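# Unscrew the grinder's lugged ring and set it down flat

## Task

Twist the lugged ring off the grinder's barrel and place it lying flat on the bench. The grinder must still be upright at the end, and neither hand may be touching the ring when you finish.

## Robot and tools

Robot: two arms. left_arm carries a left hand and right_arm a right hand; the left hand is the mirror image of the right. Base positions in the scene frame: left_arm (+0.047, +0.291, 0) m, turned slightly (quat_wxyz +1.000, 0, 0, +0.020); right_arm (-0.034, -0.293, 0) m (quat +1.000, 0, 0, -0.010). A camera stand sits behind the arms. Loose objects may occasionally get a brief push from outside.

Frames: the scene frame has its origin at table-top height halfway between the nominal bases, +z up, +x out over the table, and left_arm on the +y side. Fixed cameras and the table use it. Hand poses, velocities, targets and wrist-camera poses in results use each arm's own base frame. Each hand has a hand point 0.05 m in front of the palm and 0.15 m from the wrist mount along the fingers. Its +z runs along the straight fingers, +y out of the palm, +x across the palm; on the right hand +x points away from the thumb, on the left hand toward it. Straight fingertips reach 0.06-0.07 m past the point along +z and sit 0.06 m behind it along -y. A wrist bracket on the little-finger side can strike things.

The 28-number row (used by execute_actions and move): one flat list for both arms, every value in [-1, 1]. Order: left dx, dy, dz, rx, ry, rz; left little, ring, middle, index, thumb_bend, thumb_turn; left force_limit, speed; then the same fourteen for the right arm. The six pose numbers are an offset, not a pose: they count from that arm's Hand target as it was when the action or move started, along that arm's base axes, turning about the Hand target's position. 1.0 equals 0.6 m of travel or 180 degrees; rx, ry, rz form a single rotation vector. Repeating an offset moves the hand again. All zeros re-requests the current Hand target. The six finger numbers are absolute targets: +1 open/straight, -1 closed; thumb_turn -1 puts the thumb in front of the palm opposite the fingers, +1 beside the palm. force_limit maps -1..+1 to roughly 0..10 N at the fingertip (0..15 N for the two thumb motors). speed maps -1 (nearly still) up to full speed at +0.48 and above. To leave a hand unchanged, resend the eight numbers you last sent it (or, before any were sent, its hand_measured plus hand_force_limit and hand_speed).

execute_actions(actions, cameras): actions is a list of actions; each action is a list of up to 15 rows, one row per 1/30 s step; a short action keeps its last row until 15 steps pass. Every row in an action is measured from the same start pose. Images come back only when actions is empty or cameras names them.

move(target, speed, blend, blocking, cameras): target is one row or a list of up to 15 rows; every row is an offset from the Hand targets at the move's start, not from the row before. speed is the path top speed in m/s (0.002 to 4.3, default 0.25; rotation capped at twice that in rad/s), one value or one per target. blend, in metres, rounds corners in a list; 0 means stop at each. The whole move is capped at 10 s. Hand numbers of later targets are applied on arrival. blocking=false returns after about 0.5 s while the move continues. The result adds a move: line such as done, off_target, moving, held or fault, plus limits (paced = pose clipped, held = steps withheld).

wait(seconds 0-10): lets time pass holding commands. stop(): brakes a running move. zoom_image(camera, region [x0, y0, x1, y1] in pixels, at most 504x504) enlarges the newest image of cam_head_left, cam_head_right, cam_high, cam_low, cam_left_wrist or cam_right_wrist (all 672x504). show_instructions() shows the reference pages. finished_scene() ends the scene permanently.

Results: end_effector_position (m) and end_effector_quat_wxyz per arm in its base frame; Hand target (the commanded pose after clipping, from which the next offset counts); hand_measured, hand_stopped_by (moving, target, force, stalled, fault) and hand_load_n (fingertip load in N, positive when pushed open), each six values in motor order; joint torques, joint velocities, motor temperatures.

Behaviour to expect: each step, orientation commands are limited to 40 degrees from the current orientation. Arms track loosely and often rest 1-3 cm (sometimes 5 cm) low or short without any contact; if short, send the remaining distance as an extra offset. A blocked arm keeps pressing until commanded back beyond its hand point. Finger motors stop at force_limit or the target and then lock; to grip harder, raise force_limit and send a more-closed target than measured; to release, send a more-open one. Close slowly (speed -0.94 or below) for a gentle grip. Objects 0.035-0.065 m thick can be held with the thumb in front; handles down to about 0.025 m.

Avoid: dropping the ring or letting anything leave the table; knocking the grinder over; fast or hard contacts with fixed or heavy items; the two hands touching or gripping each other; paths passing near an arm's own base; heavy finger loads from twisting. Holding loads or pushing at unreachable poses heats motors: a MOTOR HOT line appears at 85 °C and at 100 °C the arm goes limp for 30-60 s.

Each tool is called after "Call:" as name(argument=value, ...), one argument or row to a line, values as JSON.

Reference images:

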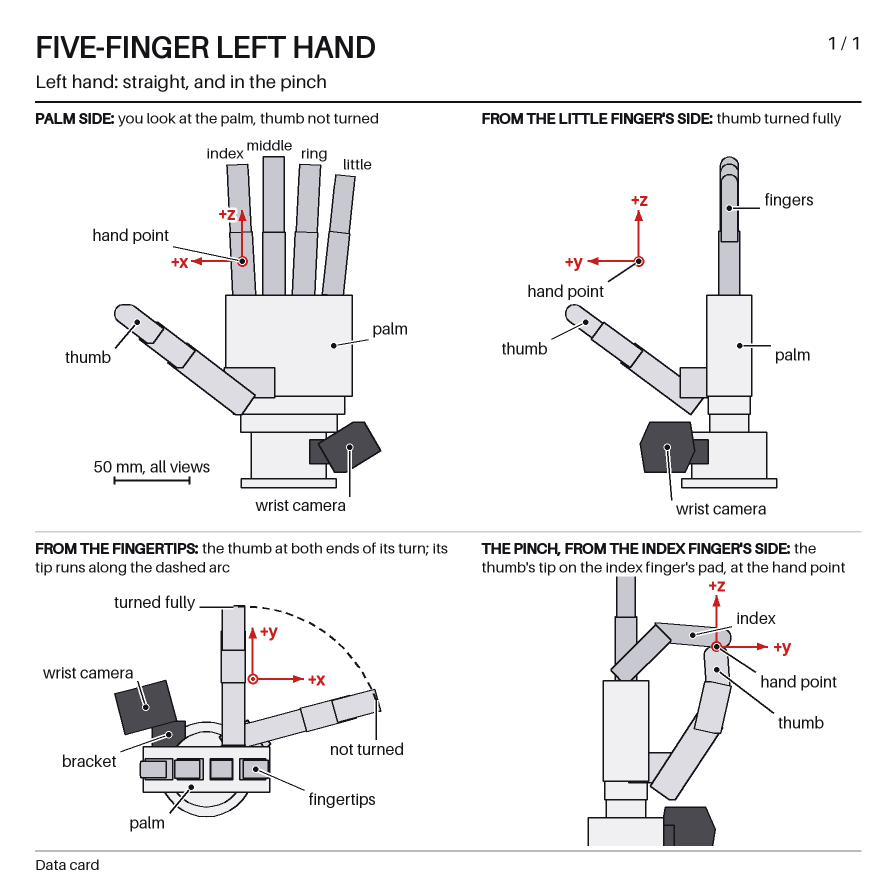

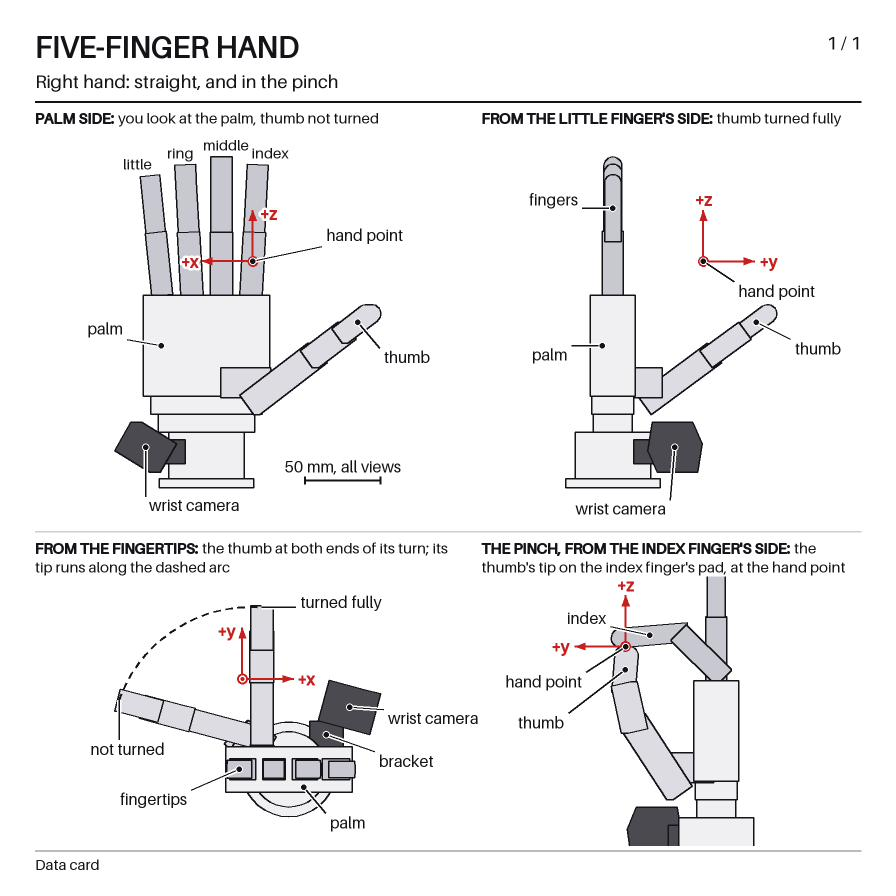

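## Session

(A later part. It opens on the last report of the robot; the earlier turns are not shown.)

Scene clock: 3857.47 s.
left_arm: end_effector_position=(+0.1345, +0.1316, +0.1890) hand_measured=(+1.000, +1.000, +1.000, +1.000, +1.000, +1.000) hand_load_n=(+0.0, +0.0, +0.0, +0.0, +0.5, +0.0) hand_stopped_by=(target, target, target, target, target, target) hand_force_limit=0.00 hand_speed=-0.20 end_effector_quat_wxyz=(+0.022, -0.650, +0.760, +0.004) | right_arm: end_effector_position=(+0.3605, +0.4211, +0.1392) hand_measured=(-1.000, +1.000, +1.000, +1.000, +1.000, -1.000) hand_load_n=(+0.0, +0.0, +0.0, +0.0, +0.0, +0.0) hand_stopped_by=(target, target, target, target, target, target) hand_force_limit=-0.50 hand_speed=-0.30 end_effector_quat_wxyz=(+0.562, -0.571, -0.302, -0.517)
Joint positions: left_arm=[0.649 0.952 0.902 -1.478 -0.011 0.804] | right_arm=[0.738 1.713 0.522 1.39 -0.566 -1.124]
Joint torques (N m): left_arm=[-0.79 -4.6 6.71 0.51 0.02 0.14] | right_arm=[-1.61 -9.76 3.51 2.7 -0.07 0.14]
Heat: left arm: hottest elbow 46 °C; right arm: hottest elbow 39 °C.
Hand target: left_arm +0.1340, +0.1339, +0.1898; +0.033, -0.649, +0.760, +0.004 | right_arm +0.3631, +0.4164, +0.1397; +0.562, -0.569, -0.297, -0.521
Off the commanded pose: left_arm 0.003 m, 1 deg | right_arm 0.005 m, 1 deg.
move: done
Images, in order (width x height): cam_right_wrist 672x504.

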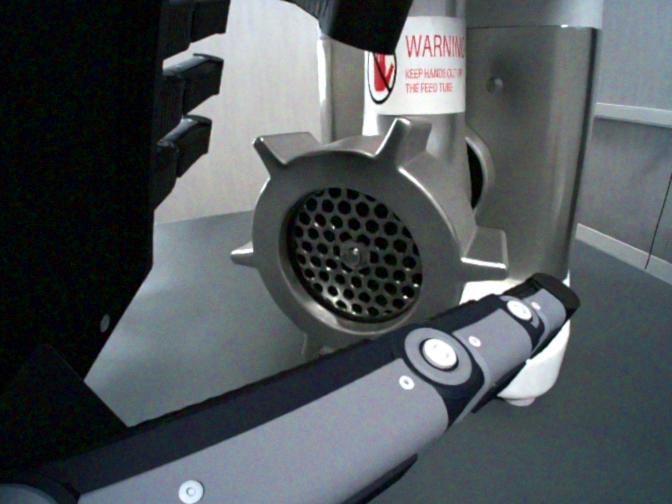

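Call:
move(
  target=[0,0,0,0,0,0,1,1,1,1,1,1,0,-0.2,0.0118,0.0385,-0.021,0,0,0,-1,1,1,1,1,-1,-0.5,-0.3],
  speed=0.1,
  cameras=["cam_right_wrist", "cam_low"],
)

Call:
zoom_image(
  camera="cam_low",
  region=[380, 170, 506, 264],
)

Scene clock: 3880.77 s.
left_arm: end_effector_position=(+0.1345, +0.1316, +0.1890) hand_measured=(+1.000, +1.000, +1.000, +1.000, +1.000, +1.000) hand_load_n=(+0.0, +0.0, +0.0, +0.0, -0.5, +0.0) hand_stopped_by=(target, target, target, target, target, target) hand_force_limit=0.00 hand_speed=-0.20 end_effector_quat_wxyz=(+0.022, -0.650, +0.760, +0.004) | right_arm: end_effector_position=(+0.3664, +0.4257, +0.1114) hand_measured=(-1.000, +1.000, +1.000, +1.000, +1.000, -1.000) hand_load_n=(+0.0, +0.0, +0.0, +0.0, +0.0, +0.0) hand_stopped_by=(target, target, target, target, target, target) hand_force_limit=-0.50 hand_speed=-0.30 end_effector_quat_wxyz=(+0.555, -0.589, -0.293, -0.509)
Joint positions: left_arm=[0.649 0.952 0.902 -1.478 -0.011 0.804] | right_arm=[0.746 1.786 0.54 1.403 -0.538 -1.124]
Joint torques (N m): left_arm=[-0.5 -4.19 6.75 0.58 0.01 0.14] | right_arm=[0.09 -10.34 6.38 2.86 0.07 0.07]
Heat: left arm: hottest elbow 46 °C; right arm: hottest elbow 37 °C.
Hand target: left_arm +0.1340, +0.1339, +0.1898; +0.033, -0.649, +0.760, +0.004 | right_arm +0.3703, +0.4395, +0.1271; +0.562, -0.569, -0.297, -0.521
Off the commanded pose: left_arm 0.003 m, 1 deg | right_arm 0.021 m, 3 deg.
move: off_target (right_arm)
Images, in order (width x height): cam_low 672x504, cam_right_wrist 672x504.

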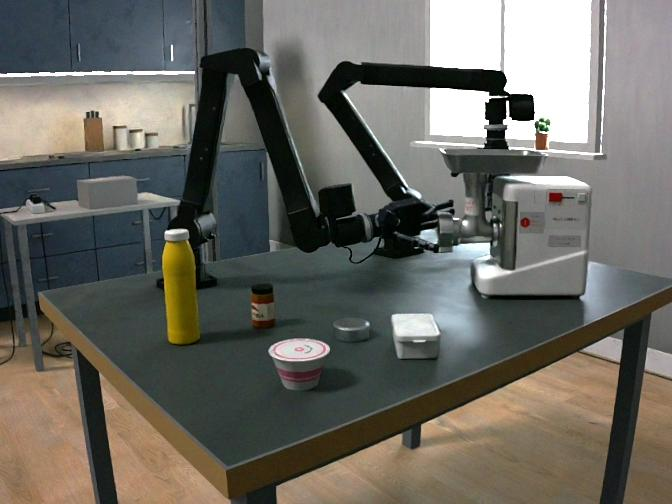

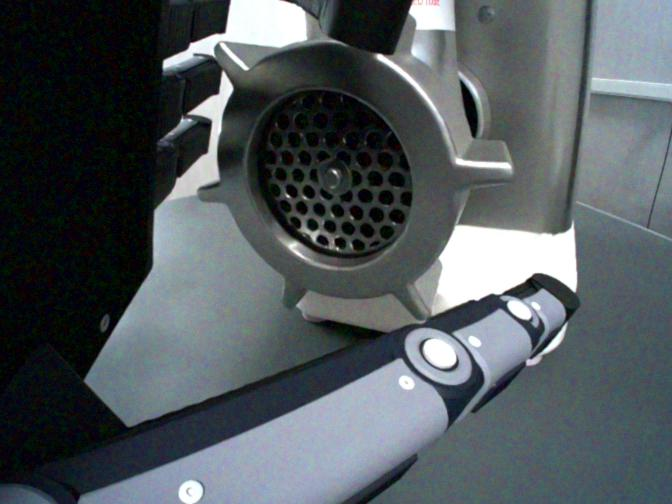

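Scaled by 4.000 from the camera's 672x504 image, which has a finer 960x720 frame.

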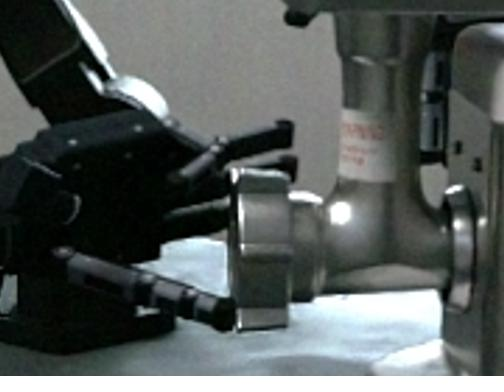

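Call:
move(
  target=[0,0,0,0,0,0,1,1,1,1,1,1,0,-0.2,0.0045,0.0293,0.0228,0,0,0,-1,1,1,1,1,-1,-0.5,-0.3],
  speed=0.1,
  cameras=["cam_right_wrist", "cam_low"],
)

Call:
zoom_image(
  camera="cam_low",
  region=[380, 170, 506, 264],
)

Scene clock: 3889.53 s.
left_arm: end_effector_position=(+0.1345, +0.1316, +0.1890) hand_measured=(+1.000, +1.000, +1.000, +1.000, +1.000, +1.000) hand_load_n=(+0.0, +0.0, +0.0, +0.0, +0.0, +0.0) hand_stopped_by=(target, target, target, target, target, target) hand_force_limit=0.00 hand_speed=-0.20 end_effector_quat_wxyz=(+0.022, -0.650, +0.760, +0.004) | right_arm: end_effector_position=(+0.3688, +0.4426, +0.1175) hand_measured=(-1.000, +1.000, +1.000, +1.000, +1.000, -1.000) hand_load_n=(+0.0, +0.0, +0.0, +0.0, +0.0, +0.5) hand_stopped_by=(target, target, target, target, target, target) hand_force_limit=-0.50 hand_speed=-0.30 end_effector_quat_wxyz=(+0.556, -0.590, -0.292, -0.508)
Joint positions: left_arm=[0.649 0.952 0.902 -1.478 -0.011 0.804] | right_arm=[0.774 1.781 0.577 1.358 -0.51 -1.124]
Joint torques (N m): left_arm=[-0.62 -4.78 6.64 0.46 -0.01 0.17] | right_arm=[0.09 -12.45 6.9 1.87 0.08 0.01]
Heat: left arm: hottest elbow 46 °C; right arm: hottest elbow 37 °C.
Hand target: left_arm +0.1340, +0.1339, +0.1898; +0.033, -0.649, +0.760, +0.004 | right_arm +0.3730, +0.4569, +0.1406; +0.562, -0.569, -0.297, -0.521
Off the commanded pose: left_arm 0.003 m, 1 deg | right_arm 0.028 m, 3 deg.
move: off_target (right_arm)
Images, in order (width x height): cam_low 672x504, cam_right_wrist 672x504.

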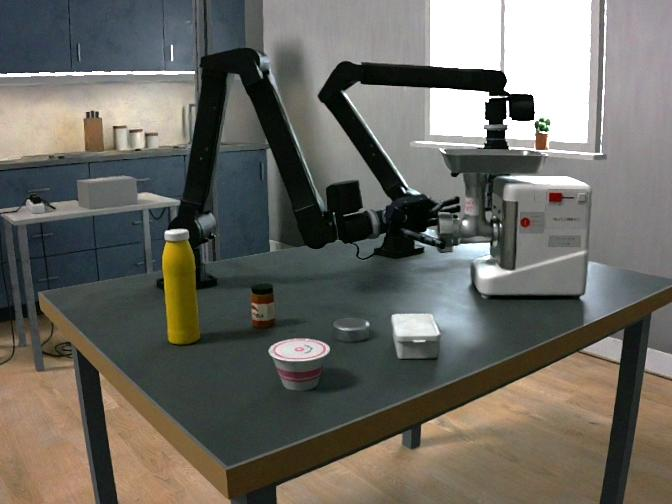

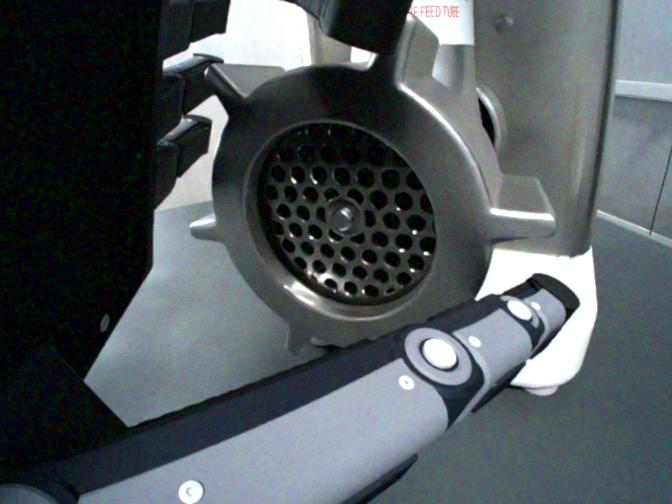

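Scaled by 4.000 from the camera's 672x504 image, which has a finer 960x720 frame.

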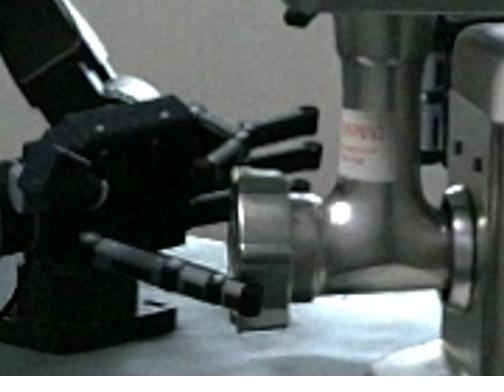

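Call:
move(
  target=[
    [0,0,0,0,0,0,1,1,1,1,1,1,0,-0.2,0,0,0,0,0,0,-1,1,-0.3,-0.3,-0.3,-1,-0.55,-0.88],
    [0,0,0,0,0,0,1,1,1,1,1,1,0,-0.2,0.0082,-0.0073,0,-0.0921,-0.104,0,-1,1,-0.3,-0.3,-0.3,-1,-0.55,-0.88],
    [0,0,0,0,0,0,1,1,1,1,1,1,0,-0.2,0.0158,-0.014,0.0047,-0.1842,-0.2081,0,-1,1,-0.3,-0.3,-0.3,-1,-0.55,-0.88],
  ],
  speed=0.15,
  blend=[0,0.01,0],
  cameras=["cam_right_wrist", "cam_low"],
)

Call:
zoom_image(
  camera="cam_low",
  region=[380, 170, 506, 264],
)

Scene clock: 3912.93 s.
left_arm: end_effector_position=(+0.1345, +0.1316, +0.1890) hand_measured=(+1.000, +1.000, +1.000, +1.000, +1.000, +1.000) hand_load_n=(+0.0, +0.0, +0.0, +0.0, +0.0, +0.0) hand_stopped_by=(target, target, target, target, target, target) hand_force_limit=0.00 hand_speed=-0.20 end_effector_quat_wxyz=(+0.022, -0.650, +0.760, +0.004) | right_arm: end_effector_position=(+0.3770, +0.4343, +0.1181) hand_measured=(-1.000, +1.000, +0.410, +0.378, +0.814, -1.000) hand_load_n=(+0.0, +0.0, +1.5, +4.0, +7.5, +1.0) hand_stopped_by=(target, target, force, force, force, target) hand_force_limit=-0.55 hand_speed=-0.88 end_effector_quat_wxyz=(-0.264, +0.533, +0.583, +0.554)
Joint positions: left_arm=[0.649 0.952 0.902 -1.478 -0.011 0.804] | right_arm=[0.819 1.578 0.6 0.702 -0.44 -2.076]
Joint torques (N m): left_arm=[-0.85 -4.48 6.65 0.35 0.02 0.16] | right_arm=[-0.09 -11.58 8.66 1.72 -0.06 -0.01]
Heat: left arm: hottest elbow 46 °C; right arm: hottest elbow 38 °C.
Hand target: left_arm +0.1340, +0.1339, +0.1898; +0.033, -0.649, +0.760, +0.004 | right_arm +0.3824, +0.4486, +0.1435; -0.256, +0.508, +0.593, +0.569
Off the commanded pose: left_arm 0.003 m, 1 deg | right_arm 0.030 m, 4 deg.
joint sent to its limit (right arm) — joint 6 (wrist roll), lower limit. The joint targets still meet the commanded pose.
move: off_target (right_arm)
Images, in order (width x height): cam_low 672x504, cam_right_wrist 672x504.

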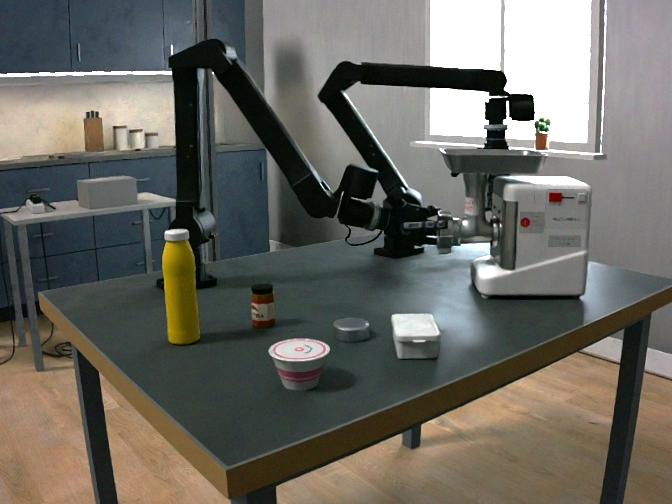

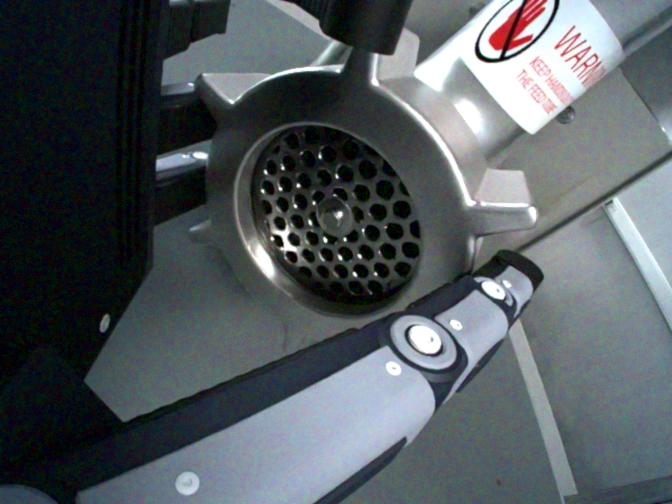

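Scaled by 4.000 from the camera's 672x504 image, which has a finer 960x720 frame.

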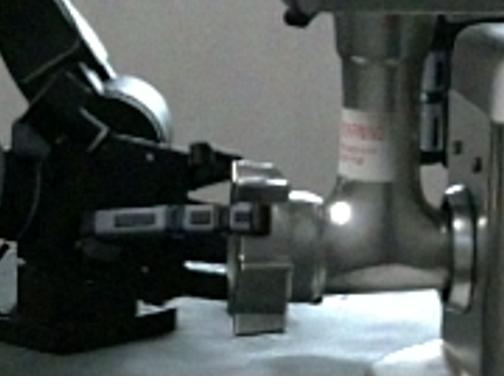

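Call:
move(
  target=[
    [0,0,0,0,0,0,1,1,1,1,1,1,0,-0.2,0,0,0,0,0,0,-1,1,1,1,1,-1,0,-0.3],
    [0,0,0,0,0,0,1,1,1,1,1,1,0,-0.2,-0.0773,-0.0873,0,0,0,0,1,-1,-1,1,1,1,0,0],
    [0,0,0,0,0,0,1,1,1,1,1,1,0,-0.2,-0.1308,-0.0732,-0.0122,0.3606,0.5444,-0.1452,1,-1,-1,1,1,1,0,0],
  ],
  speed=[0.1,0.12,0.3],
  cameras=["cam_right_wrist", "cam_low"],
)

Call:
zoom_image(
  camera="cam_low",
  region=[425, 195, 467, 258],
)

Scene clock: 3981.60 s.
left_arm: end_effector_position=(+0.1345, +0.1316, +0.1890) hand_measured=(+1.000, +1.000, +1.000, +1.000, +1.000, +1.000) hand_load_n=(+0.0, +0.0, +0.0, +0.0, +0.0, +0.5) hand_stopped_by=(target, target, target, target, target, target) hand_force_limit=0.00 hand_speed=-0.20 end_effector_quat_wxyz=(+0.022, -0.650, +0.760, +0.004) | right_arm: end_effector_position=(+0.3110, +0.4016, +0.1405) hand_measured=(+1.000, -1.000, -1.000, +1.000, +1.000, +1.000) hand_load_n=(+0.0, +0.0, +0.0, +0.0, +0.0, -0.5) hand_stopped_by=(target, target, target, target, target, target) hand_force_limit=0.00 hand_speed=0.00 end_effector_quat_wxyz=(+0.676, -0.644, +0.248, -0.257)
Joint positions: left_arm=[0.649 0.952 0.902 -1.478 -0.011 0.804] | right_arm=[0.859 1.436 0.409 1.075 0.02 0.003]
Joint torques (N m): left_arm=[-0.91 -4.07 6.64 0.51 -0.01 0.15] | right_arm=[0.15 -7.12 4.72 2.44 0.01 0.2]
Heat: left arm: hottest elbow 46 °C; right arm: hottest elbow 41 °C.
Hand target: left_arm +0.1340, +0.1339, +0.1898; +0.033, -0.649, +0.760, +0.004 | right_arm +0.3038, +0.4048, +0.1363; +0.677, -0.647, +0.248, -0.250
Off the commanded pose: left_arm 0.003 m, 1 deg | right_arm 0.009 m, 1 deg.
move: done; target 2's new numbers were sent with right_arm's hand 0.011 m and 3 deg from that target
Images, in order (width x height): cam_low 672x504, cam_right_wrist 672x504.

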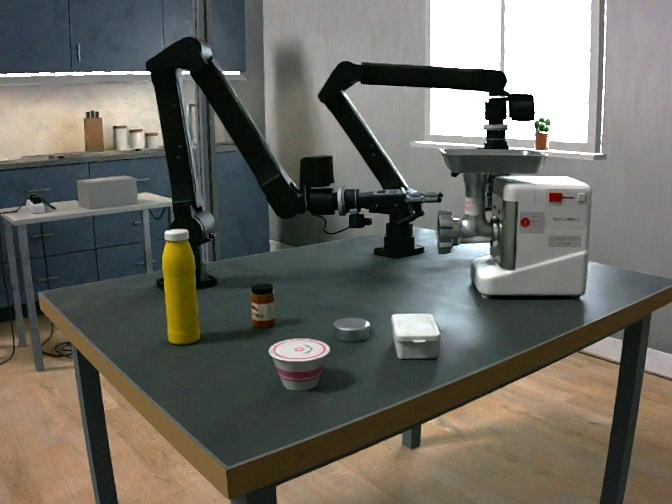

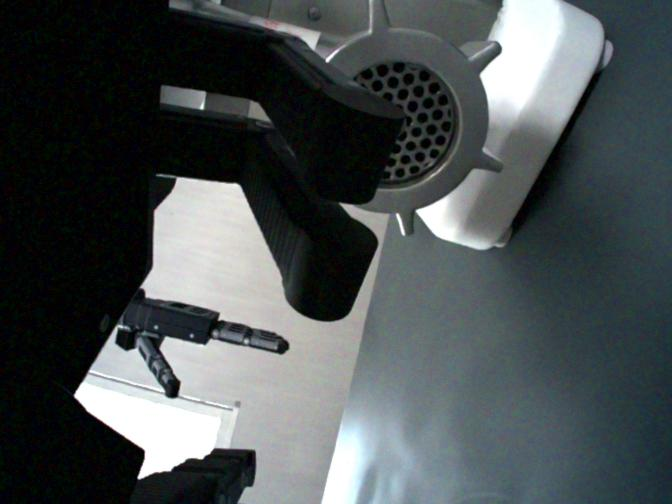

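Scaled by 8.000 from the camera's 672x504 image, which has a finer 960x720 frame.

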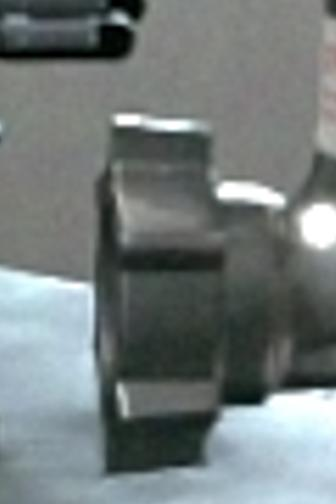

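Call:
move(
  target=[
    [0,0,0,0,0,0,1,1,1,1,1,1,0,-0.2,-0.0247,0.022,0.0228,0.0921,0.104,0.0061,1,-1,-1,1,1,1,0,0],
    [0,0,0,0,0,0,1,1,1,1,1,1,0,-0.2,-0.0048,0.0047,0.033,0.0921,0.104,0.0061,1,-1,-1,1,1,1,0,0],
  ],
  speed=[0.25,0.1],
  cameras=["cam_right_wrist"],
)

Scene clock: 4017.53 s.
left_arm: end_effector_position=(+0.1345, +0.1316, +0.1890) hand_measured=(+1.000, +1.000, +1.000, +1.000, +1.000, +1.000) hand_load_n=(+0.0, +0.0, +0.0, +0.0, +0.0, +0.0) hand_stopped_by=(target, target, target, target, target, target) hand_force_limit=0.00 hand_speed=-0.20 end_effector_quat_wxyz=(+0.022, -0.650, +0.760, +0.004) | right_arm: end_effector_position=(+0.2975, +0.4123, +0.1506) hand_measured=(+1.000, -1.000, -1.000, +1.000, +1.000, +1.000) hand_load_n=(+0.0, +0.0, +0.0, -0.5, +0.0, -0.5) hand_stopped_by=(target, target, target, target, target, target) hand_force_limit=0.00 hand_speed=0.00 end_effector_quat_wxyz=(+0.713, -0.583, +0.377, -0.096)
Joint positions: left_arm=[0.649 0.952 0.902 -1.478 -0.011 0.804] | right_arm=[0.827 1.462 0.409 1.09 -0.035 0.442]
Joint torques (N m): left_arm=[-0.38 -4.31 6.76 0.57 0 0.15] | right_arm=[-1.73 -9.47 4.82 2.02 -0.18 0.22]
Heat: left arm: hottest elbow 46 °C; right arm: hottest elbow 38 °C.
Hand target: left_arm +0.1340, +0.1339, +0.1898; +0.033, -0.649, +0.760, +0.004 | right_arm +0.3011, +0.4076, +0.1561; +0.716, -0.577, +0.381, -0.097
Off the commanded pose: left_arm 0.003 m, 1 deg | right_arm 0.008 m, 1 deg.
move: done
Images, in order (width x height): cam_right_wrist 672x504.

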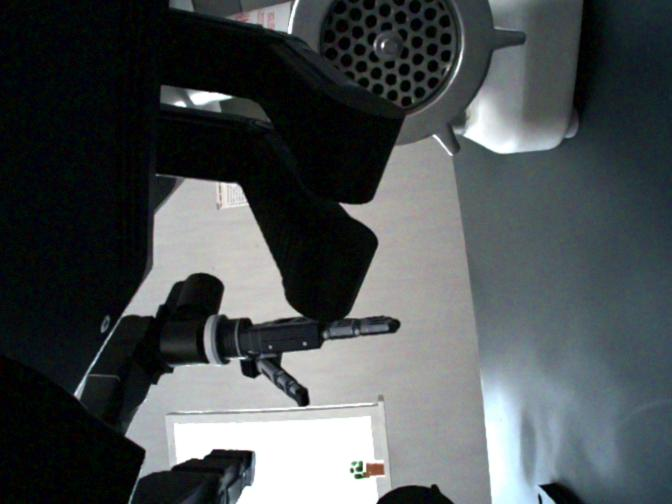

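Call:
move(
  target=[
    [0,0,0,0,0,0,1,1,1,1,1,1,0,-0.2,0.0265,0.03,0,0,0,0,1,-1,-1,1,1,1,0,0],
    [0,0,0,0,0,0,1,1,1,1,1,1,0,-0.2,0.0327,0.071,-0.0642,0,0,0,1,-1,-1,1,1,1,0,0],
  ],
  speed=[0.1,0.06],
  cameras=["cam_low"],
)

Call:
zoom_image(
  camera="cam_low",
  region=[425, 195, 467, 258],
)

Scene clock: 4046.47 s.
left_arm: end_effector_position=(+0.1345, +0.1316, +0.1890) hand_measured=(+1.000, +1.000, +1.000, +1.000, +1.000, +1.000) hand_load_n=(+0.0, +0.0, +0.0, +0.0, +0.0, +0.0) hand_stopped_by=(target, target, target, target, target, target) hand_force_limit=0.00 hand_speed=-0.20 end_effector_quat_wxyz=(+0.022, -0.650, +0.760, +0.004) | right_arm: end_effector_position=(+0.3197, +0.4373, +0.1147) hand_measured=(+1.000, -1.000, -1.000, +1.000, +1.000, +1.000) hand_load_n=(+0.0, +0.0, +0.0, +0.0, +0.0, +0.0) hand_stopped_by=(target, target, target, target, target, target) hand_force_limit=0.00 hand_speed=0.00 end_effector_quat_wxyz=(+0.710, -0.579, +0.386, -0.103)
Joint positions: left_arm=[0.649 0.952 0.902 -1.478 -0.011 0.804] | right_arm=[0.842 1.664 0.482 1.212 0.002 0.444]
Joint torques (N m): left_arm=[-0.91 -4.19 6.69 0.4 -0.01 0.14] | right_arm=[0.21 -8.23 6.52 2.52 0 0.17]
Heat: left arm: hottest elbow 45 °C; right arm: hottest elbow 37 °C.
Hand target: left_arm +0.1340, +0.1339, +0.1898; +0.033, -0.649, +0.760, +0.004 | right_arm +0.3206, +0.4502, +0.1175; +0.716, -0.577, +0.381, -0.097
Off the commanded pose: left_arm 0.003 m, 1 deg | right_arm 0.013 m, 1 deg.
move: off_target (right_arm)
Images, in order (width x height): cam_low 672x504.

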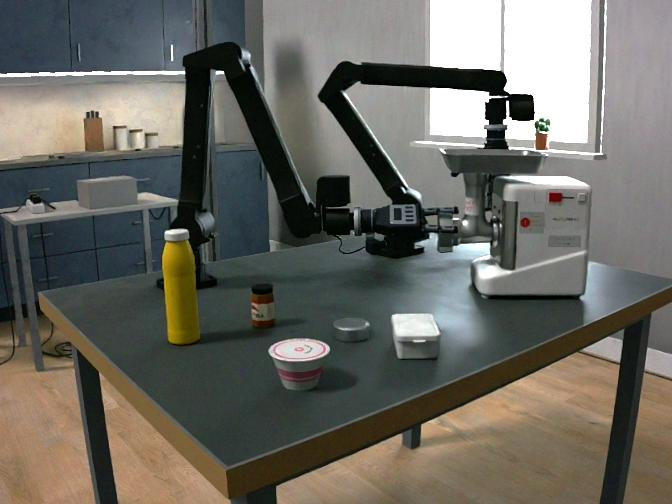

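Scaled by 8.000 from the camera's 672x504 image, which has a finer 960x720 frame.

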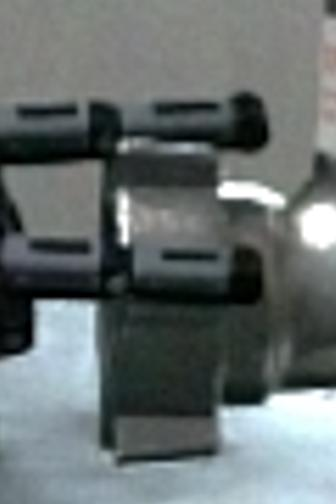

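Call:
move(
  target=[
    [0,0,0,0,0,0,1,1,1,1,1,1,0,-0.2,0.0083,-0.0227,-0.0527,-0.1179,-0.1332,-0.0078,1,-1,-1,1,1,1,0,0],
    [0,0,0,0,0,0,1,1,1,1,1,1,0,-0.2,0.0608,-0.0692,-0.0635,-0.2468,-0.2788,-0.0164,1,-1,-1,1,1,1,0,0],
    [0,0,0,0,0,0,1,1,1,1,1,1,0,-0.2,0.1087,-0.1113,-0.032,-0.3757,-0.4244,-0.0249,1,-1,-1,1,1,1,0,0],
    [0,0,0,0,0,0,1,1,1,1,1,1,0,-0.2,0.1342,-0.134,0.0302,-0.5046,-0.5701,-0.0335,1,-1,-1,1,1,1,0,0],
  ],
  speed=0.22,
  blend=[0.01,0.01,0.01,0],
)

Call:
move(
  target=[
    [0,0,0,0,0,0,1,1,1,1,1,1,0,-0.2,-0.0288,0.018,-0.0138,0.0221,0.025,0.0015,1,-1,-1,1,1,1,0,0],
    [0,0,0,0,0,0,1,1,1,1,1,1,0,-0.2,-0.0897,-0.0507,-0.0138,0.0221,0.025,0.0015,1,-1,-1,1,1,1,0,0],
    [0,0,0,0,0,0,1,1,1,1,1,1,0,-0.2,-0.1537,0.052,-0.048,0.2652,0.2996,0.0176,1,-1,-1,1,1,1,0,0],
    [0,0,0,0,0,0,1,1,1,1,1,1,0,-0.2,-0.187,0.0803,0.0237,0.5046,0.5701,0.0335,1,-1,-1,1,1,1,0,0],
    [0,0,0,0,0,0,1,1,1,1,1,1,0,-0.2,-0.1672,0.063,0.0338,0.5046,0.5701,0.0335,1,-1,-1,1,1,1,0,0],
  ],
  speed=[0.06,0.1,0.35,0.35,0.1],
  blend=[0.004,0.008,0.02,0,0],
  cameras=["cam_low", "cam_high"],
)

Call:
zoom_image(
  camera="cam_low",
  region=[425, 195, 467, 258],
)

Call:
zoom_image(
  camera="cam_high",
  region=[315, 155, 371, 197],
)

Scene clock: 4071.83 s.
left_arm: end_effector_position=(+0.1345, +0.1316, +0.1890) hand_measured=(+1.000, +1.000, +1.000, +1.000, +1.000, +1.000) hand_load_n=(+0.0, +0.0, +0.0, +0.0, +0.0, +0.0) hand_stopped_by=(target, target, target, target, target, target) hand_force_limit=0.00 hand_speed=-0.20 end_effector_quat_wxyz=(+0.022, -0.650, +0.760, +0.004) | right_arm: end_effector_position=(+0.3824, +0.3825, +0.1096) hand_measured=(+1.000, -1.000, -1.000, +1.000, +1.000, +1.000) hand_load_n=(+0.0, +0.0, +0.0, +0.5, +0.0, +0.0) hand_stopped_by=(target, target, target, target, target, target) hand_force_limit=0.00 hand_speed=0.00 end_effector_quat_wxyz=(-0.185, +0.583, +0.417, +0.673)
Joint positions: left_arm=[0.649 0.952 0.902 -1.478 -0.011 0.804] | right_arm=[0.923 1.755 0.482 1.246 0.033 -1.923]
Joint torques (N m): left_arm=[-0.56 -4.54 6.63 0.55 0.01 0.13] | right_arm=[-3.43 -11.87 4.41 3.63 0.43 -0.18]
Heat: left arm: hottest elbow 45 °C; right arm: hottest elbow 38 °C.
Hand target: left_arm +0.1340, +0.1339, +0.1898; +0.033, -0.649, +0.760, +0.004 | right_arm +0.4012, +0.3697, +0.1355; -0.167, +0.569, +0.395, +0.701
Off the commanded pose: left_arm 0.003 m, 1 deg | right_arm 0.035 m, 5 deg.
move: off_target (right_arm)

Scene clock: 4078.03 s.
left_arm: end_effector_position=(+0.1345, +0.1316, +0.1890) hand_measured=(+1.000, +1.000, +1.000, +1.000, +1.000, +1.000) hand_load_n=(+0.0, +0.0, +0.0, +0.0, +0.0, +0.0) hand_stopped_by=(target, target, target, target, target, target) hand_force_limit=0.00 hand_speed=-0.20 end_effector_quat_wxyz=(+0.022, -0.650, +0.760, +0.004) | right_arm: end_effector_position=(+0.2858, +0.3983, +0.1315) hand_measured=(+1.000, -1.000, -1.000, +1.000, +1.000, +1.000) hand_load_n=(+0.0, +0.0, +0.0, -0.5, +0.0, -0.5) hand_stopped_by=(target, target, target, target, target, target) hand_force_limit=0.00 hand_speed=0.00 end_effector_quat_wxyz=(+0.699, -0.595, +0.386, -0.094)
Joint positions: left_arm=[0.649 0.952 0.902 -1.478 -0.011 0.804] | right_arm=[0.825 1.456 0.36 1.09 -0.037 0.442]
Joint torques (N m): left_arm=[-0.62 -4.54 6.72 0.44 -0.01 0.15] | right_arm=[-1.67 -8.59 8.4 2.1 -0.18 0.15]
Heat: left arm: hottest elbow 45 °C; right arm: hottest elbow 38 °C.
Hand target: left_arm +0.1340, +0.1339, +0.1898; +0.033, -0.649, +0.760, +0.004 | right_arm +0.3008, +0.4076, +0.1559; +0.716, -0.577, +0.381, -0.097
Off the commanded pose: left_arm 0.003 m, 1 deg | right_arm 0.030 m, 3 deg.
move: off_target (right_arm)
Images, in order (width x height): cam_high 672x504, cam_low 672x504.

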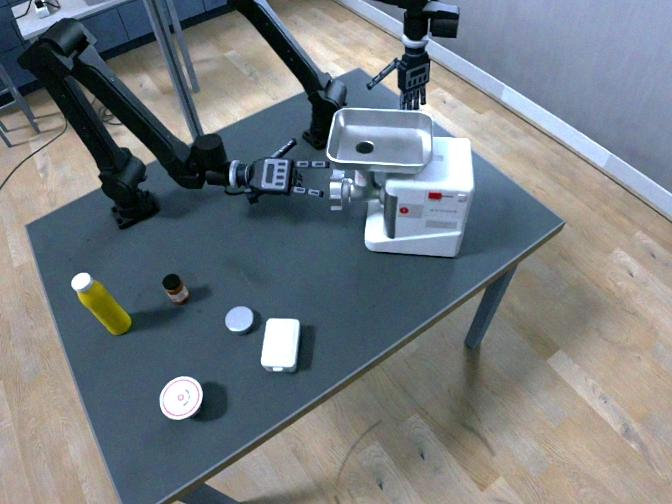

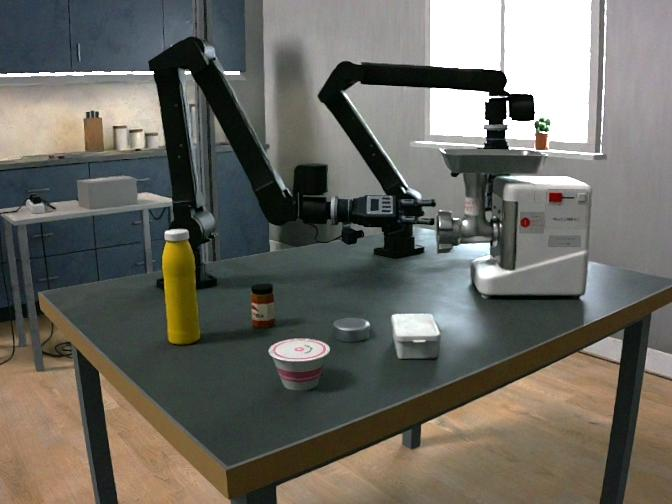

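Scaled by 8.000 from the camera's 672x504 image, which has a finer 960x720 frame.

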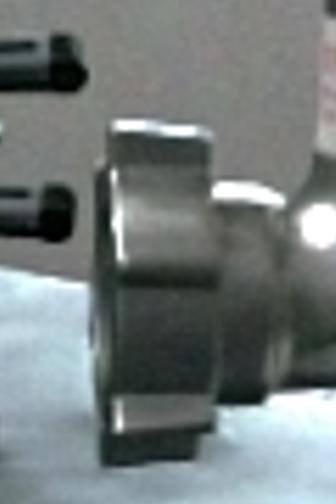

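Scaled by 9.000 from the camera's 672x504 image, which has a finer 960x720 frame.

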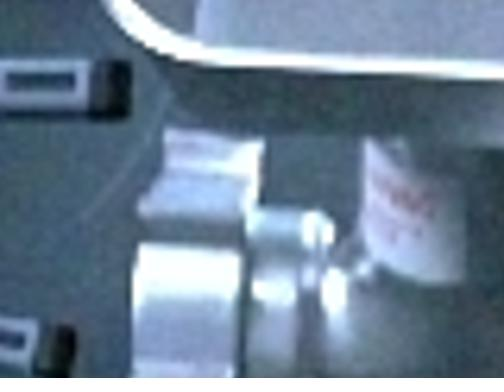

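Call:
move(
  target=[
    [0,0,0,0,0,0,1,1,1,1,1,1,0,-0.2,0.0497,0.0563,0.0102,0,0,0,1,-1,-1,1,1,1,0,0],
    [0,0,0,0,0,0,1,1,1,1,1,1,0,-0.2,0.033,0.0712,-0.0638,0,0,0,1,-1,-1,1,1,1,0,0],
  ],
  speed=[0.1,0.06],
)

Call:
move(
  target=[
    [0,0,0,0,0,0,1,1,1,1,1,1,0,-0.2,0.0083,-0.0227,-0.0527,-0.1179,-0.1332,-0.0078,1,-1,-1,1,1,1,0,0],
    [0,0,0,0,0,0,1,1,1,1,1,1,0,-0.2,0.0608,-0.0692,-0.0635,-0.2468,-0.2788,-0.0164,1,-1,-1,1,1,1,0,0],
    [0,0,0,0,0,0,1,1,1,1,1,1,0,-0.2,0.1087,-0.1113,-0.032,-0.3757,-0.4244,-0.0249,1,-1,-1,1,1,1,0,0],
    [0,0,0,0,0,0,1,1,1,1,1,1,0,-0.2,0.1342,-0.134,0.0302,-0.5046,-0.5701,-0.0335,1,-1,-1,1,1,1,0,0],
  ],
  speed=0.28,
  blend=[0.01,0.01,0.01,0],
)

Call:
move(
  target=[
    [0,0,0,0,0,0,1,1,1,1,1,1,0,-0.2,-0.0288,0.018,-0.0138,0.0221,0.025,0.0015,1,-1,-1,1,1,1,0,0],
    [0,0,0,0,0,0,1,1,1,1,1,1,0,-0.2,-0.0897,-0.0507,-0.0138,0.0221,0.025,0.0015,1,-1,-1,1,1,1,0,0],
    [0,0,0,0,0,0,1,1,1,1,1,1,0,-0.2,-0.1537,0.052,-0.048,0.2652,0.2996,0.0176,1,-1,-1,1,1,1,0,0],
    [0,0,0,0,0,0,1,1,1,1,1,1,0,-0.2,-0.187,0.0803,0.0237,0.5046,0.5701,0.0335,1,-1,-1,1,1,1,0,0],
    [0,0,0,0,0,0,1,1,1,1,1,1,0,-0.2,-0.1672,0.063,0.0338,0.5046,0.5701,0.0335,1,-1,-1,1,1,1,0,0],
  ],
  speed=[0.06,0.1,0.4,0.4,0.1],
  blend=[0.004,0.008,0.02,0,0],
  cameras=["cam_low"],
)

Call:
zoom_image(
  camera="cam_low",
  region=[425, 195, 467, 258],
)

Scene clock: 4106.30 s.
left_arm: end_effector_position=(+0.1345, +0.1316, +0.1890) hand_measured=(+1.000, +1.000, +1.000, +1.000, +1.000, +1.000) hand_load_n=(+0.0, +0.0, +0.0, +0.0, +0.0, +0.0) hand_stopped_by=(target, target, target, target, target, target) hand_force_limit=0.00 hand_speed=-0.20 end_effector_quat_wxyz=(+0.022, -0.650, +0.760, +0.004) | right_arm: end_effector_position=(+0.3225, +0.4355, +0.1160) hand_measured=(+1.000, -1.000, -1.000, +1.000, +1.000, +1.000) hand_load_n=(+0.0, +0.0, +0.0, +0.0, +0.0, +0.0) hand_stopped_by=(target, target, target, target, target, target) hand_force_limit=0.00 hand_speed=0.00 end_effector_quat_wxyz=(+0.711, -0.577, +0.388, -0.106)
Joint positions: left_arm=[0.649 0.952 0.902 -1.478 -0.011 0.804] | right_arm=[0.837 1.662 0.482 1.214 0.005 0.444]
Joint torques (N m): left_arm=[-0.26 -4.95 6.67 0.47 -0.01 0.15] | right_arm=[0.62 -7.82 6.53 2.37 -0.11 0.18]
Heat: left arm: hottest elbow 45 °C; right arm: hottest elbow 39 °C.
Hand target: left_arm +0.1340, +0.1339, +0.1898; +0.033, -0.649, +0.760, +0.004 | right_arm +0.3206, +0.4503, +0.1176; +0.716, -0.577, +0.381, -0.097
Off the commanded pose: left_arm 0.003 m, 1 deg | right_arm 0.015 m, 1 deg.
move: off_target (right_arm)

Scene clock: 4111.57 s.
left_arm: end_effector_position=(+0.1345, +0.1316, +0.1890) hand_measured=(+1.000, +1.000, +1.000, +1.000, +1.000, +1.000) hand_load_n=(+0.5, +0.0, +0.0, +0.0, +0.0, +0.0) hand_stopped_by=(target, target, target, target, target, target) hand_force_limit=0.00 hand_speed=-0.20 end_effector_quat_wxyz=(+0.022, -0.650, +0.760, +0.004) | right_arm: end_effector_position=(+0.3817, +0.3832, +0.1101) hand_measured=(+1.000, -1.000, -1.000, +1.000, +1.000, +1.000) hand_load_n=(+0.0, +0.0, +0.0, +0.5, +0.0, +0.0) hand_stopped_by=(target, target, target, target, target, target) hand_force_limit=0.00 hand_speed=0.00 end_effector_quat_wxyz=(-0.184, +0.582, +0.419, +0.672)
Joint positions: left_arm=[0.649 0.952 0.902 -1.478 -0.011 0.804] | right_arm=[0.925 1.752 0.482 1.24 0.033 -1.927]
Joint torques (N m): left_arm=[-0.5 -4.13 6.71 0.44 0 0.13] | right_arm=[-3.55 -11.63 4.45 3.84 0.46 -0.08]
Heat: left arm: hottest elbow 45 °C; right arm: hottest elbow 39 °C.
Hand target: left_arm +0.1340, +0.1339, +0.1898; +0.033, -0.649, +0.760, +0.004 | right_arm +0.4012, +0.3698, +0.1356; -0.167, +0.569, +0.395, +0.701
Off the commanded pose: left_arm 0.003 m, 1 deg | right_arm 0.035 m, 5 deg.
move: off_target (right_arm)

Scene clock: 4117.40 s.
left_arm: end_effector_position=(+0.1345, +0.1316, +0.1890) hand_measured=(+1.000, +1.000, +1.000, +1.000, +1.000, +1.000) hand_load_n=(+0.0, +0.0, +0.0, +0.5, +0.0, +0.0) hand_stopped_by=(target, target, target, target, target, target) hand_force_limit=0.00 hand_speed=-0.20 end_effector_quat_wxyz=(+0.022, -0.650, +0.760, +0.004) | right_arm: end_effector_position=(+0.2858, +0.3982, +0.1314) hand_measured=(+1.000, -1.000, -1.000, +1.000, +1.000, +1.000) hand_load_n=(+0.0, +0.0, +0.0, +0.0, +0.0, +0.0) hand_stopped_by=(target, target, target, target, target, target) hand_force_limit=0.00 hand_speed=0.00 end_effector_quat_wxyz=(+0.698, -0.595, +0.386, -0.094)
Joint positions: left_arm=[0.649 0.952 0.902 -1.478 -0.011 0.804] | right_arm=[0.825 1.456 0.36 1.09 -0.037 0.442]
Joint torques (N m): left_arm=[-0.67 -4.31 6.68 0.65 -0.01 0.13] | right_arm=[-1.61 -8.64 8.43 2.07 -0.15 0.21]
Heat: left arm: hottest elbow 45 °C; right arm: hottest elbow 39 °C.
Hand target: left_arm +0.1340, +0.1339, +0.1898; +0.033, -0.649, +0.760, +0.004 | right_arm +0.3009, +0.4076, +0.1560; +0.716, -0.577, +0.381, -0.097
Off the commanded pose: left_arm 0.003 m, 1 deg | right_arm 0.030 m, 3 deg.
move: off_target (right_arm)
Images, in order (width x height): cam_low 672x504.

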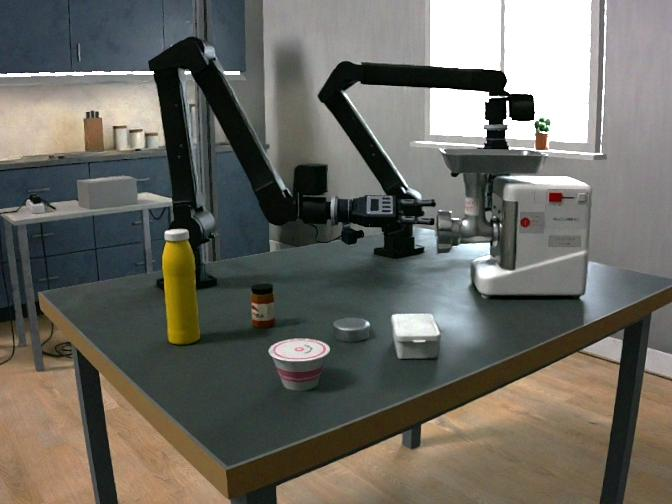

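Scaled by 8.000 from the camera's 672x504 image, which has a finer 960x720 frame.

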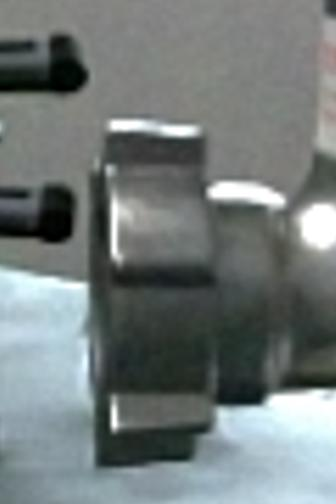

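Call:
move(
  target=[
    [0,0,0,0,0,0,1,1,1,1,1,1,0,-0.2,0.0497,0.0563,0.0102,0,0,0,1,-1,-1,1,1,1,0,0],
    [0,0,0,0,0,0,1,1,1,1,1,1,0,-0.2,0.033,0.0712,-0.0638,0,0,0,1,-1,-1,1,1,1,0,0],
  ],
  speed=[0.1,0.06],
)

Call:
move(
  target=[
    [0,0,0,0,0,0,1,1,1,1,1,1,0,-0.2,0.0083,-0.0227,-0.0527,-0.1179,-0.1332,-0.0078,1,-1,-1,1,1,1,0,0],
    [0,0,0,0,0,0,1,1,1,1,1,1,0,-0.2,0.0608,-0.0692,-0.0635,-0.2468,-0.2788,-0.0164,1,-1,-1,1,1,1,0,0],
    [0,0,0,0,0,0,1,1,1,1,1,1,0,-0.2,0.1087,-0.1113,-0.032,-0.3757,-0.4244,-0.0249,1,-1,-1,1,1,1,0,0],
    [0,0,0,0,0,0,1,1,1,1,1,1,0,-0.2,0.1342,-0.134,0.0302,-0.5046,-0.5701,-0.0335,1,-1,-1,1,1,1,0,0],
  ],
  speed=0.28,
  blend=[0.01,0.01,0.01,0],
  cameras=["cam_low"],
)

Call:
zoom_image(
  camera="cam_low",
  region=[425, 195, 467, 258],
)

Scene clock: 4134.67 s.
left_arm: end_effector_position=(+0.1345, +0.1316, +0.1890) hand_measured=(+1.000, +1.000, +1.000, +1.000, +1.000, +1.000) hand_load_n=(-0.5, +0.0, +0.0, +0.0, +0.0, +0.0) hand_stopped_by=(target, target, target, target, target, target) hand_force_limit=0.00 hand_speed=-0.20 end_effector_quat_wxyz=(+0.022, -0.650, +0.760, +0.004) | right_arm: end_effector_position=(+0.3225, +0.4357, +0.1168) hand_measured=(+1.000, -1.000, -1.000, +1.000, +1.000, +1.000) hand_load_n=(+0.0, +0.0, +0.0, +0.0, +0.0, +0.0) hand_stopped_by=(target, target, target, target, target, target) hand_force_limit=0.00 hand_speed=0.00 end_effector_quat_wxyz=(+0.712, -0.577, +0.387, -0.106)
Joint positions: left_arm=[0.649 0.952 0.902 -1.478 -0.011 0.804] | right_arm=[0.837 1.661 0.483 1.214 0.005 0.444]
Joint torques (N m): left_arm=[-0.62 -4.07 6.75 0.5 0 0.14] | right_arm=[0.56 -7.94 6.53 2.33 -0.14 0.18]
Heat: left arm: hottest elbow 45 °C; right arm: hottest elbow 40 °C.
Hand target: left_arm +0.1340, +0.1339, +0.1898; +0.033, -0.649, +0.760, +0.004 | right_arm +0.3206, +0.4504, +0.1178; +0.716, -0.577, +0.381, -0.097
Off the commanded pose: left_arm 0.003 m, 1 deg | right_arm 0.015 m, 1 deg.
move: off_target (right_arm)

Scene clock: 4139.97 s.
left_arm: end_effector_position=(+0.1345, +0.1316, +0.1890) hand_measured=(+1.000, +1.000, +1.000, +1.000, +1.000, +1.000) hand_load_n=(+0.0, +0.0, +0.0, +0.0, -0.5, +0.0) hand_stopped_by=(target, target, target, target, target, target) hand_force_limit=0.00 hand_speed=-0.20 end_effector_quat_wxyz=(+0.022, -0.650, +0.760, +0.004) | right_arm: end_effector_position=(+0.3813, +0.3837, +0.1094) hand_measured=(+1.000, -1.000, -1.000, +1.000, +1.000, +1.000) hand_load_n=(+0.0, +0.0, +0.0, +0.0, +0.0, +0.0) hand_stopped_by=(target, target, target, target, target, target) hand_force_limit=0.00 hand_speed=0.00 end_effector_quat_wxyz=(-0.184, +0.583, +0.420, +0.671)
Joint positions: left_arm=[0.649 0.952 0.902 -1.478 -0.011 0.804] | right_arm=[0.926 1.752 0.483 1.237 0.033 -1.926]
Joint torques (N m): left_arm=[-0.44 -4.6 6.65 0.51 -0.01 0.15] | right_arm=[-3.6 -11.69 4.44 3.88 0.48 -0.15]
Heat: left arm: hottest elbow 45 °C; right arm: hottest elbow 39 °C.
Hand target: left_arm +0.1340, +0.1339, +0.1898; +0.033, -0.649, +0.760, +0.004 | right_arm +0.4011, +0.3700, +0.1359; -0.167, +0.569, +0.396, +0.701
Off the commanded pose: left_arm 0.003 m, 1 deg | right_arm 0.036 m, 5 deg.
move: off_target (right_arm)
Images, in order (width x height): cam_low 672x504.

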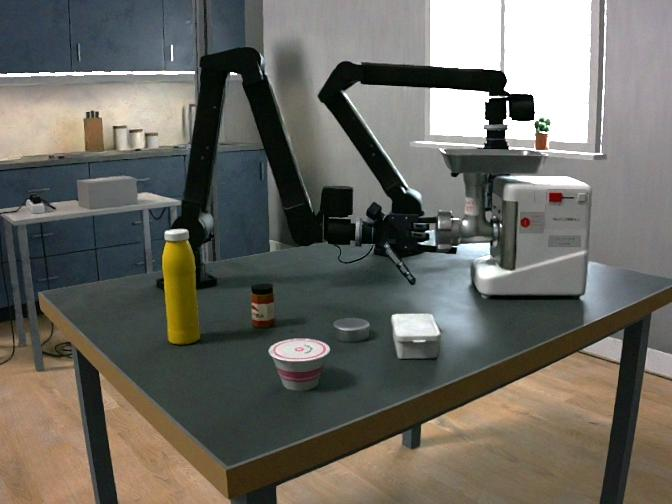

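Scaled by 8.000 from the camera's 672x504 image, which has a finer 960x720 frame.

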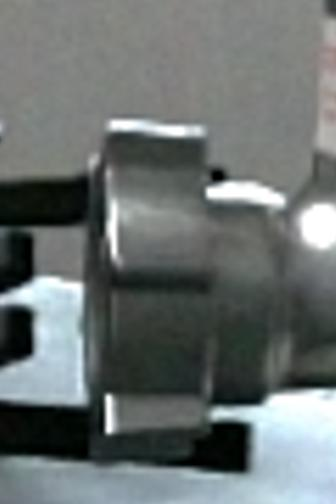

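Call:
move(
  target=[
    [0,0,0,0,0,0,1,1,1,1,1,1,0,-0.2,-0.0288,0.018,-0.0138,0.0221,0.025,0.0015,1,-1,-1,1,1,1,0,0],
    [0,0,0,0,0,0,1,1,1,1,1,1,0,-0.2,-0.0897,-0.0507,-0.0138,0.0221,0.025,0.0015,1,-1,-1,1,1,1,0,0],
    [0,0,0,0,0,0,1,1,1,1,1,1,0,-0.2,-0.1537,0.052,-0.048,0.2652,0.2996,0.0176,1,-1,-1,1,1,1,0,0],
    [0,0,0,0,0,0,1,1,1,1,1,1,0,-0.2,-0.187,0.0803,0.0237,0.5046,0.5701,0.0335,1,-1,-1,1,1,1,0,0],
    [0,0,0,0,0,0,1,1,1,1,1,1,0,-0.2,-0.1672,0.063,0.0338,0.5046,0.5701,0.0335,1,-1,-1,1,1,1,0,0],
  ],
  speed=[0.06,0.1,0.4,0.4,0.1],
  blend=[0.004,0.008,0.02,0,0],
  cameras=["cam_low", "cam_head_left", "cam_right_wrist"],
)

Call:
zoom_image(
  camera="cam_low",
  region=[425, 195, 467, 258],
)

Call:
zoom_image(
  camera="cam_head_left",
  region=[264, 150, 320, 192],
)

Scene clock: 4159.13 s.
left_arm: end_effector_position=(+0.1345, +0.1316, +0.1890) hand_measured=(+1.000, +1.000, +1.000, +1.000, +1.000, +1.000) hand_load_n=(+0.0, +0.0, +0.0, +0.0, +0.0, +0.0) hand_stopped_by=(target, target, target, target, target, target) hand_force_limit=0.00 hand_speed=-0.20 end_effector_quat_wxyz=(+0.022, -0.650, +0.760, +0.004) | right_arm: end_effector_position=(+0.2857, +0.3984, +0.1316) hand_measured=(+1.000, -1.000, -1.000, +1.000, +1.000, +1.000) hand_load_n=(+0.0, +0.0, +0.0, +0.0, +0.0, +0.0) hand_stopped_by=(target, target, target, target, target, target) hand_force_limit=0.00 hand_speed=0.00 end_effector_quat_wxyz=(+0.698, -0.595, +0.386, -0.093)
Joint positions: left_arm=[0.649 0.952 0.902 -1.478 -0.011 0.804] | right_arm=[0.826 1.456 0.36 1.089 -0.037 0.442]
Joint torques (N m): left_arm=[-0.44 -4.48 6.72 0.43 0.03 0.15] | right_arm=[-1.61 -8.64 8.42 1.87 -0.17 0.2]
Heat: left arm: hottest elbow 45 °C; right arm: hottest elbow 38 °C.
Hand target: left_arm +0.1340, +0.1339, +0.1898; +0.033, -0.649, +0.760, +0.004 | right_arm +0.3008, +0.4079, +0.1561; +0.716, -0.577, +0.381, -0.097
Off the commanded pose: left_arm 0.003 m, 1 deg | right_arm 0.030 m, 3 deg.
move: off_target (right_arm)
Images, in order (width x height): cam_head_left 672x504, cam_low 672x504, cam_right_wrist 672x504.

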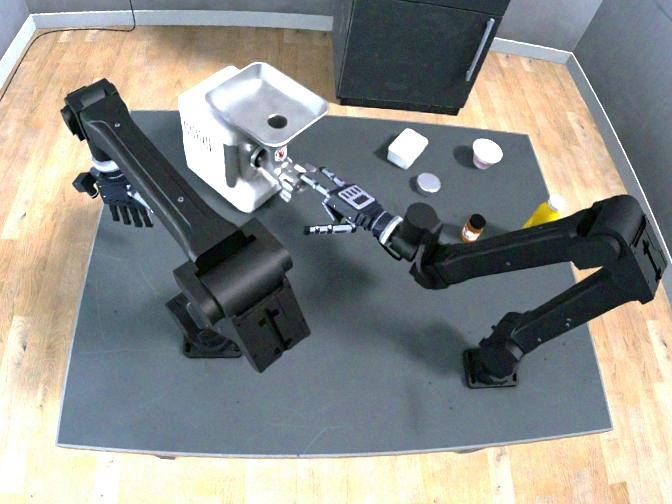

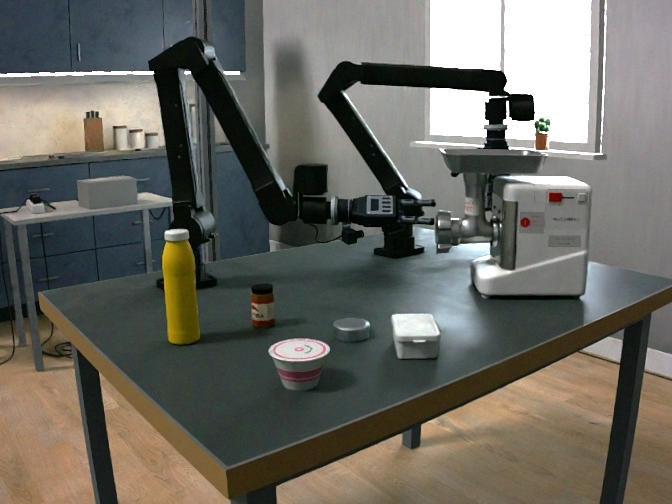

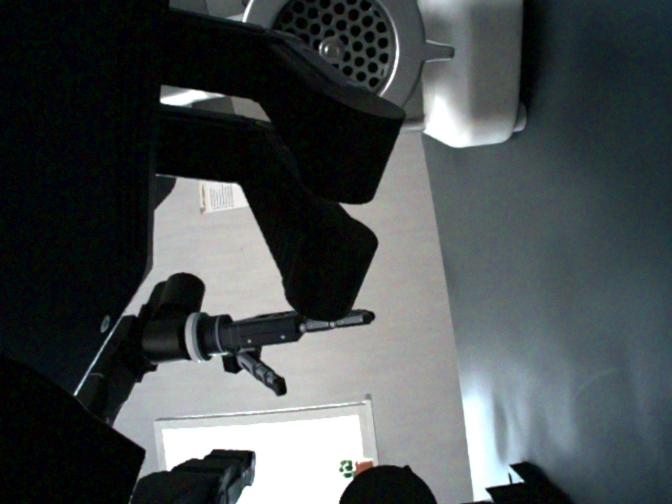

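Scaled by 8.000 from the camera's 672x504 image, which has a finer 960x720 frame.

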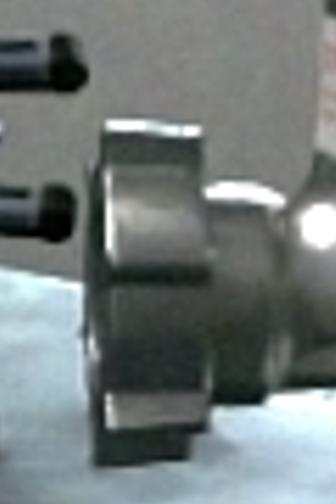

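Scaled by 9.000 from the camera's 672x504 image, which has a finer 960x720 frame.

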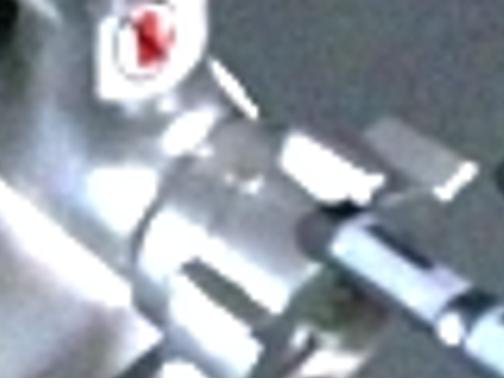

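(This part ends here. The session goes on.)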